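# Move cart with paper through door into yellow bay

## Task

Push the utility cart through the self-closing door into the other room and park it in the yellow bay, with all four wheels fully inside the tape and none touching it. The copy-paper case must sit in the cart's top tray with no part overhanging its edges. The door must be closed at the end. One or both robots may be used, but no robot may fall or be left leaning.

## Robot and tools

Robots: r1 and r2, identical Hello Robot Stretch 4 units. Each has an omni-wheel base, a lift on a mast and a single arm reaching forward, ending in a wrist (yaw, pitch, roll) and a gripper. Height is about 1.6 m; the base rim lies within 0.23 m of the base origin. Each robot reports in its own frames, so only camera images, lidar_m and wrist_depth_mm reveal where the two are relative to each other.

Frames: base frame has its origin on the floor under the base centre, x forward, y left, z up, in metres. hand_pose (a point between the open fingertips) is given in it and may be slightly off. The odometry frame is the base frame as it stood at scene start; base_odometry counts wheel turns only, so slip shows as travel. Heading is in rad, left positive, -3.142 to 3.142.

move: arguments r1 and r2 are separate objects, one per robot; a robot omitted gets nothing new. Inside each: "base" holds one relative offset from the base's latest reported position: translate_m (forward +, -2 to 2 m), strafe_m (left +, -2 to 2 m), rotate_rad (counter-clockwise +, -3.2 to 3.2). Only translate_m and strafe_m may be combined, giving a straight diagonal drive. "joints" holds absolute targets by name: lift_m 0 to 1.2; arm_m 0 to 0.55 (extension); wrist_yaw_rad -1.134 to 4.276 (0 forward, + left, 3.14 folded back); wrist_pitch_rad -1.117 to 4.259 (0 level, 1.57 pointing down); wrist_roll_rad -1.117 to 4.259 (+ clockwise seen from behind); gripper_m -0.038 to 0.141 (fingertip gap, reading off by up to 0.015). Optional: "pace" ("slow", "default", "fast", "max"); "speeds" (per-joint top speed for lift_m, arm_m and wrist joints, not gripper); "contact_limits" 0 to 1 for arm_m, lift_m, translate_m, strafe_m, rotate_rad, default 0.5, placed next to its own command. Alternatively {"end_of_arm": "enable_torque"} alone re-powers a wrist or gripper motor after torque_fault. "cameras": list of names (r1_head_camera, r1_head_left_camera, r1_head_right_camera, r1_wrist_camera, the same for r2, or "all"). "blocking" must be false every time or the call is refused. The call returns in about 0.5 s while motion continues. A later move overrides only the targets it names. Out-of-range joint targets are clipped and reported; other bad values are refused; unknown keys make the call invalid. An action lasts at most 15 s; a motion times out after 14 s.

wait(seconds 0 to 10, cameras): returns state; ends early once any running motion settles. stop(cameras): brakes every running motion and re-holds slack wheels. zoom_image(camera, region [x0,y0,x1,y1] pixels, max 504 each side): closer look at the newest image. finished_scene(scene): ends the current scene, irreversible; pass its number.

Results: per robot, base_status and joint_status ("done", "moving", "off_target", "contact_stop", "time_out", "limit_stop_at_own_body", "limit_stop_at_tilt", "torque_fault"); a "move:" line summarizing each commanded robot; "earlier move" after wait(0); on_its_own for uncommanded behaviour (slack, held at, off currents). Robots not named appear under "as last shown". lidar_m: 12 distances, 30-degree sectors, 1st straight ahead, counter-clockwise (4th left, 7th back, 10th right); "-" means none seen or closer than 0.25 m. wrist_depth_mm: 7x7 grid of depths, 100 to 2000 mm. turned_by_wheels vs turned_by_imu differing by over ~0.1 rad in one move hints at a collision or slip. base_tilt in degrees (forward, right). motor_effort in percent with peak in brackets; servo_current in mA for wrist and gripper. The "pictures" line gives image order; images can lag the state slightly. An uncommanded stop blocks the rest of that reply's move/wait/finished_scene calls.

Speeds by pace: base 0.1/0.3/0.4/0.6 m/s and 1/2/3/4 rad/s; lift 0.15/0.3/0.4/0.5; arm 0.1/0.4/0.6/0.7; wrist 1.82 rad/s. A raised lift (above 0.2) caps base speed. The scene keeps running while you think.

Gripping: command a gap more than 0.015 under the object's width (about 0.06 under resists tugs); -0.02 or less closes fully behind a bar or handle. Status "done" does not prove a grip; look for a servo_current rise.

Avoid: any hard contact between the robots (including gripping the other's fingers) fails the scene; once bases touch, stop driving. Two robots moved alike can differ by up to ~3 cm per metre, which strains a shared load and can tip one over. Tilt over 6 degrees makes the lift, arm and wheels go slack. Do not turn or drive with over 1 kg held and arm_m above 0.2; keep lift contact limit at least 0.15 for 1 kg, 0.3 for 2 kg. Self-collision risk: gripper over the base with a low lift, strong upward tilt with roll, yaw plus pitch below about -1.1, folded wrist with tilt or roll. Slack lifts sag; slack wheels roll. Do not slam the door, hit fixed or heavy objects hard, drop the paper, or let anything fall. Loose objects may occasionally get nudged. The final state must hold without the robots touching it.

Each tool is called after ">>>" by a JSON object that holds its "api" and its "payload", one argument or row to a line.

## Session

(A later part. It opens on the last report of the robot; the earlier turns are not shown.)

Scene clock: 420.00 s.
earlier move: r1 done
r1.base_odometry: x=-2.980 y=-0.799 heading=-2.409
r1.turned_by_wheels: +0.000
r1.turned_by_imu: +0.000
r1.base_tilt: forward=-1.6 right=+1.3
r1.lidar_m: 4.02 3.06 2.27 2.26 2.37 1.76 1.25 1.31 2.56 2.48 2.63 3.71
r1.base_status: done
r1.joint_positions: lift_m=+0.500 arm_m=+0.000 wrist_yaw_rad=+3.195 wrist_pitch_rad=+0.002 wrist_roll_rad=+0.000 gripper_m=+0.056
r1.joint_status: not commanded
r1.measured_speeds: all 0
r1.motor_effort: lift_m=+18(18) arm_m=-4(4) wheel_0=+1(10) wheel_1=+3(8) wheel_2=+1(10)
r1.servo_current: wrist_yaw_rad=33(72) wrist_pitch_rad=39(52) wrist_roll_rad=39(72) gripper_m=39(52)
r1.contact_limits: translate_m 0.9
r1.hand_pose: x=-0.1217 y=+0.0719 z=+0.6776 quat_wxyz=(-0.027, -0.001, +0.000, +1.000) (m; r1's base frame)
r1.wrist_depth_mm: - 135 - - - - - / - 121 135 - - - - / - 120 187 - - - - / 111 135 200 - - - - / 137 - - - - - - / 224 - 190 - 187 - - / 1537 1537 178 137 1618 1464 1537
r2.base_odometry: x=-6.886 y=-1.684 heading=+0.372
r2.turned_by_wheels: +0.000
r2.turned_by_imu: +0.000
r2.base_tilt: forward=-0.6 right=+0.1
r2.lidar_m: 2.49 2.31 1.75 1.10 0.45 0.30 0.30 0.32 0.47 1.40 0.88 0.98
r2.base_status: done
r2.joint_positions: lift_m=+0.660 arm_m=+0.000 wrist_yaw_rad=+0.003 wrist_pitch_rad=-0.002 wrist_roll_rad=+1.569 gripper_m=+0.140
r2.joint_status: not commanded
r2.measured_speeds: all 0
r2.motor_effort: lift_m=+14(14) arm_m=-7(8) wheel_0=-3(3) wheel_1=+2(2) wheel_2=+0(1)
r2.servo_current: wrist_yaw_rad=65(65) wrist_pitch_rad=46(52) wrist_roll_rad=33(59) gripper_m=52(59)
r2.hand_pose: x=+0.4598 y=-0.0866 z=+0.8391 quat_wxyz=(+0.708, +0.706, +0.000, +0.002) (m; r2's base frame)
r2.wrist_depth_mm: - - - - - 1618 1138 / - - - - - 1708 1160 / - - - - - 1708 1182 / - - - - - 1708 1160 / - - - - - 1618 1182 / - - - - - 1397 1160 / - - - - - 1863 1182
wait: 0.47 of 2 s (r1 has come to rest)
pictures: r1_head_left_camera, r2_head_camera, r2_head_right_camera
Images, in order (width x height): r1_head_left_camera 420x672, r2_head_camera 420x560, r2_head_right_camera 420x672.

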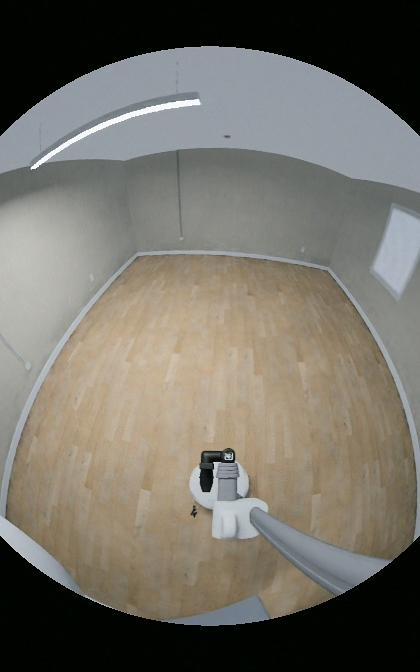

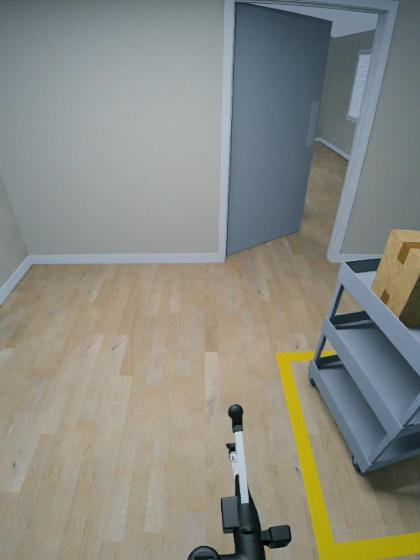

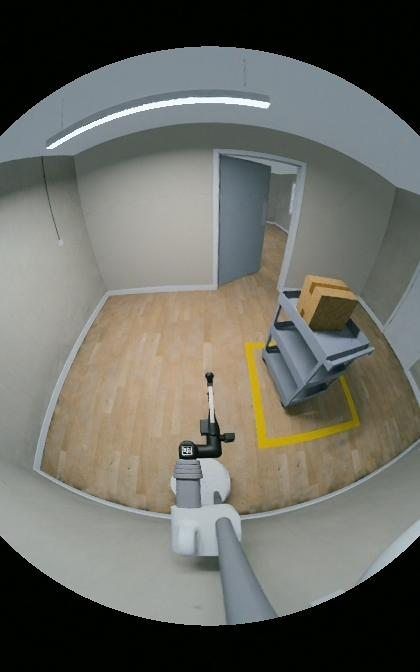

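>>> {"api": "zoom_image", "payload": {
  "camera": "r2_head_camera",
  "region": [260, 220, 420, 560]
}}

>>> {"api": "wait", "payload": {
  "seconds": 5,
  "cameras": ["r2_head_right_camera","r2_head_camera"]
}}

>>> {"api": "zoom_image", "payload": {
  "camera": "r2_head_right_camera",
  "region": [210, 120, 400, 460]
}}

Scaled by 1.482 from the camera's 420x560 image, which has a finer 1200x1600 frame.

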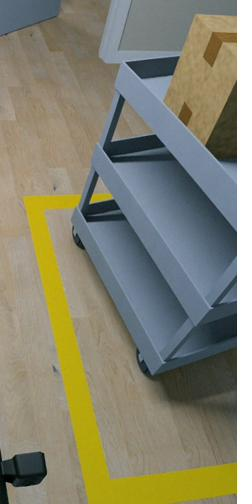

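Scene clock: 429.77 s.
r1.base_odometry: x=-2.980 y=-0.799 heading=-2.409
r1.turned_by_wheels: +0.000
r1.turned_by_imu: -0.001
r1.base_tilt: forward=-1.6 right=+1.3
r1.lidar_m: 4.02 3.02 2.32 2.23 2.38 1.79 1.74 1.87 2.57 2.47 2.63 3.73
r1.base_status: done
r1.joint_positions: lift_m=+0.500 arm_m=+0.000 wrist_yaw_rad=+3.195 wrist_pitch_rad=+0.002 wrist_roll_rad=+0.000 gripper_m=+0.056
r1.joint_status: not commanded
r1.measured_speeds: all 0
r1.motor_effort: lift_m=+18(18) arm_m=-4(4) wheel_0=+1(10) wheel_1=+3(8) wheel_2=+1(10)
r1.servo_current: wrist_yaw_rad=46(72) wrist_pitch_rad=46(52) wrist_roll_rad=39(72) gripper_m=46(52)
r1.contact_limits: translate_m 0.9
r1.hand_pose: x=-0.1217 y=+0.0719 z=+0.6776 quat_wxyz=(-0.027, -0.001, +0.000, +1.000) (m; r1's base frame)
r1.wrist_depth_mm: - 135 - - - - - / - 121 135 - - - - / - 120 187 - - - - / 111 136 200 - - - - / 137 - - - - - - / 224 - 190 - 187 - - / 1576 1499 1499 153 1576 1430 1576
r2.base_odometry: x=-6.886 y=-1.684 heading=+0.372
r2.turned_by_wheels: +0.000
r2.turned_by_imu: +0.001
r2.base_tilt: forward=-0.6 right=+0.1
r2.lidar_m: 2.50 2.29 1.73 1.13 0.42 0.31 0.29 0.32 0.47 1.42 0.87 0.99
r2.base_status: done
r2.joint_positions: lift_m=+0.660 arm_m=+0.000 wrist_yaw_rad=+0.003 wrist_pitch_rad=-0.002 wrist_roll_rad=+1.569 gripper_m=+0.140
r2.joint_status: not commanded
r2.measured_speeds: all 0
r2.motor_effort: lift_m=+14(14) arm_m=-7(8) wheel_0=-2(3) wheel_1=+2(2) wheel_2=+0(1)
r2.servo_current: wrist_yaw_rad=39(65) wrist_pitch_rad=46(52) wrist_roll_rad=39(59) gripper_m=59(59)
r2.hand_pose: x=+0.4598 y=-0.0866 z=+0.8391 quat_wxyz=(+0.708, +0.706, +0.000, +0.002) (m; r2's base frame)
r2.wrist_depth_mm: - - - - - 1618 1138 / - - - - - 1708 1160 / - - - - - 1756 1160 / - - - - - 1708 1160 / - - - - - 1576 1182 / - - - - - 1430 1138 / - - - - - 1863 1160
wait: 5.00 s; at rest from the start
pictures: r2_head_camera, r2_head_right_camera
Images, in order (width x height): r2_head_camera 420x560, r2_head_right_camera 420x672.

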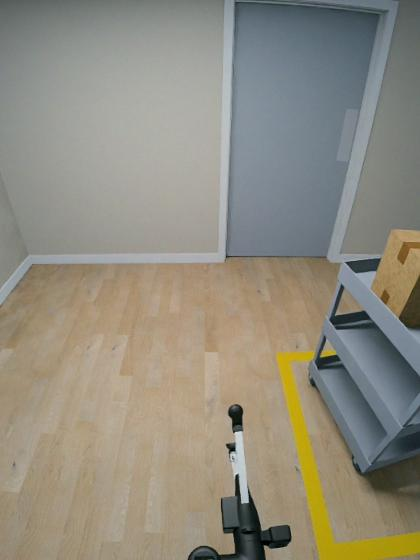

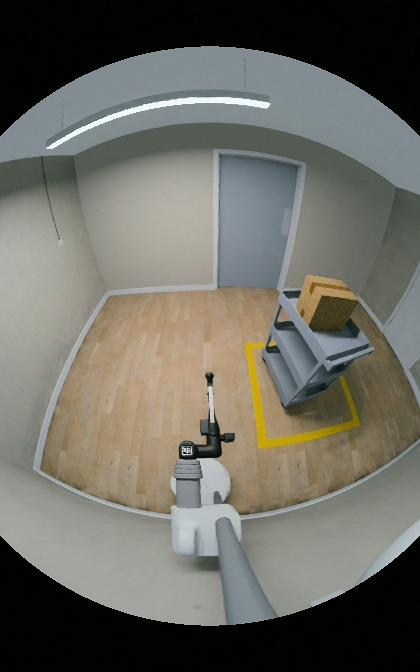

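Scaled by 1.482 from the camera's 420x672 image, which has a finer 600x960 frame.

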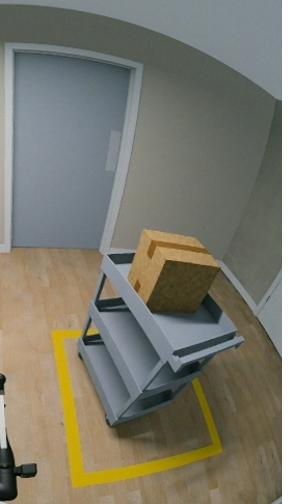

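>>> {"api": "move", "payload": {
  "blocking": false,
  "r2": {"base":{"translate_m":1.7},"joints":{"wrist_yaw_rad":3.0},"pace":"fast"}
}}

>>> {"api": "wait", "payload": {
  "seconds": 8
}}

>>> {"api": "wait", "payload": {
  "seconds": 1
}}

>>> {"api": "move", "payload": {
  "blocking": false,
  "r2": {"base":{"rotate_rad":-2.0}}
}}

>>> {"api": "wait", "payload": {
  "seconds": 5,
  "cameras": ["r2_head_camera"]
}}

>>> {"api": "zoom_image", "payload": {
  "camera": "r2_head_camera",
  "region": [0, 100, 420, 560]
}}

Scene clock: 440.87 s.
move: r2 moving
r1: as last shown
r1.turned_by_imu: +0.000
r1.lidar_m: 4.02 3.00 2.30 2.23 2.36 1.79 1.74 1.88 2.55 2.46 2.63 3.74
r1.motor_effort: lift_m=+18(18) arm_m=-4(4) wheel_0=+1(1) wheel_1=+3(3) wheel_2=+1(1)
r1.servo_current: wrist_yaw_rad=52(59) wrist_pitch_rad=39(46) wrist_roll_rad=46(65) gripper_m=46(46)
r1.contact_limits: translate_m 0.9
r1.wrist_depth_mm: - 135 - - - - - / - 121 135 - - - - / - 120 187 - - - - / 111 135 200 - - - - / 137 - - - - - - / 225 - 190 - 187 - - / 1499 1499 1537 154 1537 1464 1576
r2.base_odometry: x=-6.841 y=-1.667 heading=+0.372
r2.turned_by_wheels: +0.000
r2.turned_by_imu: +0.001
r2.base_tilt: forward=-0.7 right=+0.1
r2.lidar_m: 2.43 2.33 1.73 1.27 0.50 0.37 0.34 0.37 0.52 1.65 0.81 0.97
r2.base_status: translate_m moving
r2.joint_positions: lift_m=+0.660 arm_m=+0.000 wrist_yaw_rad=+0.609 wrist_pitch_rad=-0.002 wrist_roll_rad=+1.569 gripper_m=+0.140
r2.joint_status: wrist_yaw_rad moving
r2.measured_speeds: translate_m=+0.187 strafe_m=+0.000 rotate_rad=-0.006 lift_m=+0.000 arm_m=+0.000 wrist_yaw_rad=+1.734 wrist_pitch_rad=+0.000 wrist_roll_rad=+0.000
r2.motor_effort: lift_m=+14(14) arm_m=-7(8) wheel_0=+9(11) wheel_1=+8(9) wheel_2=-14(15)
r2.servo_current: wrist_yaw_rad=91(163) wrist_pitch_rad=39(46) wrist_roll_rad=39(59) gripper_m=52(59)
r2.hand_pose: x=+0.4576 y=+0.0934 z=+0.8391 quat_wxyz=(+0.675, +0.674, +0.211, +0.213) (m; r2's base frame)
r2.wrist_depth_mm: - - - - - 1708 1138 / - - - - - 1708 1182 / - - - - - 1708 1160 / - - - - - 1708 1182 / - - - - - 1618 1205 / - - - - - 1397 1182 / - - - - - 1661 1182
pictures: none

Scene clock: 445.97 s.
earlier move: r2 done
r1.base_odometry: x=-2.980 y=-0.799 heading=-2.409
r1.turned_by_wheels: +0.000
r1.turned_by_imu: +0.000
r1.base_tilt: forward=-1.6 right=+1.2
r1.lidar_m: 4.03 3.03 2.32 2.26 2.36 1.78 1.73 1.87 2.53 2.46 2.63 3.73
r1.base_status: not commanded
r1.joint_positions: lift_m=+0.500 arm_m=+0.000 wrist_yaw_rad=+3.195 wrist_pitch_rad=+0.002 wrist_roll_rad=+0.000 gripper_m=+0.056
r1.joint_status: not commanded
r1.measured_speeds: all 0
r1.motor_effort: lift_m=+18(18) arm_m=-4(4) wheel_0=+1(1) wheel_1=+3(3) wheel_2=+1(1)
r1.servo_current: wrist_yaw_rad=39(72) wrist_pitch_rad=39(52) wrist_roll_rad=39(65) gripper_m=39(52)
r1.contact_limits: translate_m 0.9
r1.hand_pose: x=-0.1217 y=+0.0719 z=+0.6776 quat_wxyz=(-0.027, -0.001, +0.000, +1.000) (m; r1's base frame)
r1.wrist_depth_mm: - 135 - - - - - / - 121 135 - - - - / - 121 187 - - - - / 111 135 202 - - - - / 137 - - - - - - / 224 - 190 - 187 - - / 1537 1499 1499 153 1576 1499 1537
r2.base_odometry: x=-5.302 y=-1.066 heading=+0.372
r2.turned_by_wheels: +0.000
r2.turned_by_imu: +0.002
r2.base_tilt: forward=-0.6 right=+0.1
r2.lidar_m: 0.79 0.86 1.21 1.61 1.71 2.06 2.00 0.92 0.83 2.83 1.21 0.80
r2.base_status: done
r2.joint_positions: lift_m=+0.660 arm_m=+0.000 wrist_yaw_rad=+2.997 wrist_pitch_rad=-0.002 wrist_roll_rad=+1.569 gripper_m=+0.140
r2.joint_status: all done
r2.measured_speeds: all 0
r2.motor_effort: lift_m=+15(15) arm_m=-6(8) wheel_0=+1(12) wheel_1=+2(10) wheel_2=-1(16)
r2.servo_current: wrist_yaw_rad=46(163) wrist_pitch_rad=39(46) wrist_roll_rad=46(59) gripper_m=46(59)
r2.hand_pose: x=-0.1017 y=+0.1280 z=+0.8390 quat_wxyz=(+0.050, +0.052, +0.705, +0.706) (m; r2's base frame)
r2.wrist_depth_mm: - - - - - 1661 1160 / - - - - - 1708 1182 / - - - - - 1708 1160 / - - - - - 1708 1205 / - - - - - 1618 1182 / - - - - - 1430 1205 / - - - - - 1863 1182
wait: 5.10 of 8 s (r2 has come to rest)
pictures: none

Scene clock: 446.97 s.
r1.base_odometry: x=-2.980 y=-0.799 heading=-2.409
r1.turned_by_wheels: +0.000
r1.turned_by_imu: +0.000
r1.base_tilt: forward=-1.6 right=+1.3
r1.lidar_m: 4.03 3.06 2.33 2.26 2.34 1.79 1.73 1.84 2.54 2.48 2.63 3.75
r1.base_status: not commanded
r1.joint_positions: lift_m=+0.500 arm_m=+0.000 wrist_yaw_rad=+3.195 wrist_pitch_rad=+0.002 wrist_roll_rad=+0.000 gripper_m=+0.056
r1.joint_status: not commanded
r1.measured_speeds: all 0
r1.motor_effort: lift_m=+18(18) arm_m=-4(4) wheel_0=+1(1) wheel_1=+3(3) wheel_2=+1(1)
r1.servo_current: wrist_yaw_rad=39(72) wrist_pitch_rad=39(52) wrist_roll_rad=39(65) gripper_m=46(52)
r1.contact_limits: translate_m 0.9
r1.hand_pose: x=-0.1217 y=+0.0719 z=+0.6776 quat_wxyz=(-0.027, -0.001, +0.000, +1.000) (m; r1's base frame)
r1.wrist_depth_mm: - 135 - - - - - / - 121 135 - - - - / - 120 187 - - - - / 111 136 200 - - - - / 137 - - - - - - / 224 - 190 - 187 - - / 1537 1537 1576 153 1576 1464 1576
r2.base_odometry: x=-5.302 y=-1.066 heading=+0.372
r2.turned_by_wheels: +0.000
r2.turned_by_imu: +0.000
r2.base_tilt: forward=-0.7 right=+0.1
r2.lidar_m: 0.78 0.82 1.19 1.60 1.70 2.06 1.99 0.90 0.83 2.82 1.26 0.82
r2.base_status: done
r2.joint_positions: lift_m=+0.660 arm_m=+0.000 wrist_yaw_rad=+2.997 wrist_pitch_rad=-0.002 wrist_roll_rad=+1.569 gripper_m=+0.140
r2.joint_status: all done
r2.measured_speeds: all 0
r2.motor_effort: lift_m=+14(15) arm_m=-6(8) wheel_0=+1(12) wheel_1=+2(10) wheel_2=-1(16)
r2.servo_current: wrist_yaw_rad=46(163) wrist_pitch_rad=39(46) wrist_roll_rad=46(59) gripper_m=59(59)
r2.hand_pose: x=-0.1017 y=+0.1280 z=+0.8390 quat_wxyz=(+0.050, +0.052, +0.705, +0.706) (m; r2's base frame)
r2.wrist_depth_mm: - - - - - 1661 1138 / - - - - - 1708 1160 / - - - - - 1708 1182 / - - - - - 1708 1205 / - - - - - 1618 1182 / - - - - - 1430 1182 / - - - - - 1808 1160
wait: 1.00 s; at rest by 0.27 s
pictures: none

Scene clock: 447.47 s.
move: r2 moving
r1: as last shown
r1.lidar_m: 4.02 3.03 2.30 2.24 2.36 1.78 1.72 1.86 2.53 2.46 2.62 3.73
r1.servo_current: wrist_yaw_rad=46(72) wrist_pitch_rad=39(46) wrist_roll_rad=46(59) gripper_m=39(46)
r1.contact_limits: translate_m 0.9
r1.wrist_depth_mm: - 135 - - - - - / - 121 135 - - - - / - 120 187 - - - - / 111 136 200 - - - - / 137 - - - - - - / 224 - 191 - 188 - - / 1537 1537 1499 153 1618 1464 1576
r2.base_odometry: x=-5.302 y=-1.066 heading=+0.120
r2.turned_by_wheels: -0.252
r2.turned_by_imu: -0.245
r2.base_tilt: forward=-0.7 right=+0.1
r2.lidar_m: 0.80 0.79 0.96 1.63 1.63 1.97 2.00 1.99 0.84 1.04 1.49 0.99
r2.base_status: rotate_rad moving
r2.joint_positions: lift_m=+0.660 arm_m=+0.000 wrist_yaw_rad=+2.997 wrist_pitch_rad=-0.002 wrist_roll_rad=+1.569 gripper_m=+0.140
r2.joint_status: not commanded
r2.measured_speeds: translate_m=-0.002 strafe_m=+0.001 rotate_rad=-0.979 lift_m=+0.000 arm_m=+0.000 wrist_yaw_rad=+0.000 wrist_pitch_rad=+0.000 wrist_roll_rad=+0.000
r2.motor_effort: lift_m=+14(14) arm_m=-6(6) wheel_0=+9(9) wheel_1=+9(10) wheel_2=+9(11)
r2.servo_current: wrist_yaw_rad=46(52) wrist_pitch_rad=39(46) wrist_roll_rad=52(59) gripper_m=46(52)
r2.hand_pose: x=-0.1017 y=+0.1280 z=+0.8390 quat_wxyz=(+0.050, +0.052, +0.705, +0.706) (m; r2's base frame)
r2.wrist_depth_mm: - - - - - 1661 1160 / - - - - - 1661 1205 / - - - - - 1661 1182 / - - - - - 1756 1205 / - - - - - 1618 1182 / - - - - - 1430 1182 / - - - - - 1863 1182
pictures: none

Scene clock: 449.27 s.
earlier move: r2 done
r1.base_odometry: x=-2.980 y=-0.799 heading=-2.409
r1.turned_by_wheels: +0.000
r1.turned_by_imu: +0.000
r1.base_tilt: forward=-1.6 right=+1.3
r1.lidar_m: 4.03 3.05 2.31 2.24 2.34 1.77 1.73 1.84 2.54 2.48 2.60 3.74
r1.base_status: not commanded
r1.joint_positions: lift_m=+0.500 arm_m=+0.000 wrist_yaw_rad=+3.195 wrist_pitch_rad=+0.002 wrist_roll_rad=+0.000 gripper_m=+0.056
r1.joint_status: not commanded
r1.measured_speeds: all 0
r1.motor_effort: lift_m=+18(18) arm_m=-4(4) wheel_0=+1(1) wheel_1=+3(3) wheel_2=+1(1)
r1.servo_current: wrist_yaw_rad=46(72) wrist_pitch_rad=33(52) wrist_roll_rad=39(59) gripper_m=46(52)
r1.contact_limits: translate_m 0.9
r1.hand_pose: x=-0.1217 y=+0.0719 z=+0.6776 quat_wxyz=(-0.027, -0.001, +0.000, +1.000) (m; r1's base frame)
r1.wrist_depth_mm: - 135 - - - - - / - 121 135 - - - - / - 120 187 - - - - / 111 135 200 - - - - / 137 - - - - - - / 224 - 190 - 187 - - / 1537 1537 1537 153 1618 1464 1537
r2.base_odometry: x=-5.302 y=-1.066 heading=-1.627
r2.turned_by_wheels: -1.747
r2.turned_by_imu: -1.700
r2.base_tilt: forward=-0.7 right=+0.0
r2.lidar_m: 0.83 2.11 1.11 0.82 0.79 0.89 1.38 1.62 1.74 2.01 1.99 0.81
r2.base_status: done
r2.joint_positions: lift_m=+0.660 arm_m=+0.000 wrist_yaw_rad=+2.997 wrist_pitch_rad=-0.002 wrist_roll_rad=+1.569 gripper_m=+0.140
r2.joint_status: not commanded
r2.measured_speeds: all 0
r2.motor_effort: lift_m=+15(15) arm_m=-6(7) wheel_0=+3(12) wheel_1=+3(11) wheel_2=+3(11)
r2.servo_current: wrist_yaw_rad=46(59) wrist_pitch_rad=39(46) wrist_roll_rad=46(59) gripper_m=52(59)
r2.hand_pose: x=-0.1017 y=+0.1280 z=+0.8390 quat_wxyz=(+0.050, +0.052, +0.705, +0.706) (m; r2's base frame)
r2.wrist_depth_mm: - - - - - - - / - - - - - - - / - - - - - - 1138 / - - - - - - 1182 / - - - - - 1537 1182 / - 188 177 158 183 1430 1205 / - - 278 - - 1618 1182
wait: 1.80 of 5 s (r2 has come to rest)
pictures: r2_head_camera
Images, in order (width x height): r2_head_camera 420x560.

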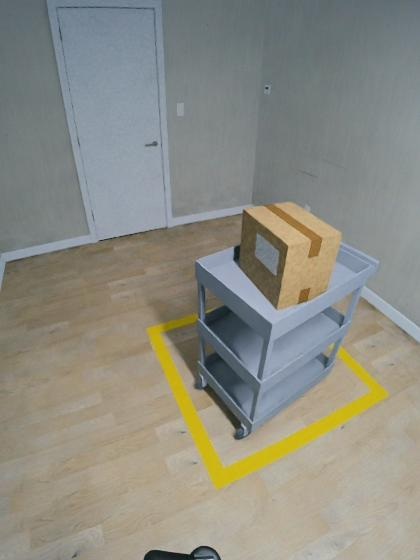

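Scaled by 1.096 from the camera's 420x560 image, which has a finer 1200x1600 frame.

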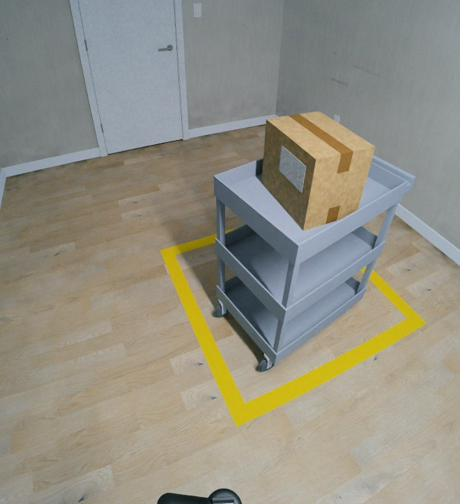

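>>> {"api": "finished_scene", "payload": {
  "scene": 2
}}

The scene is finished: the task was done.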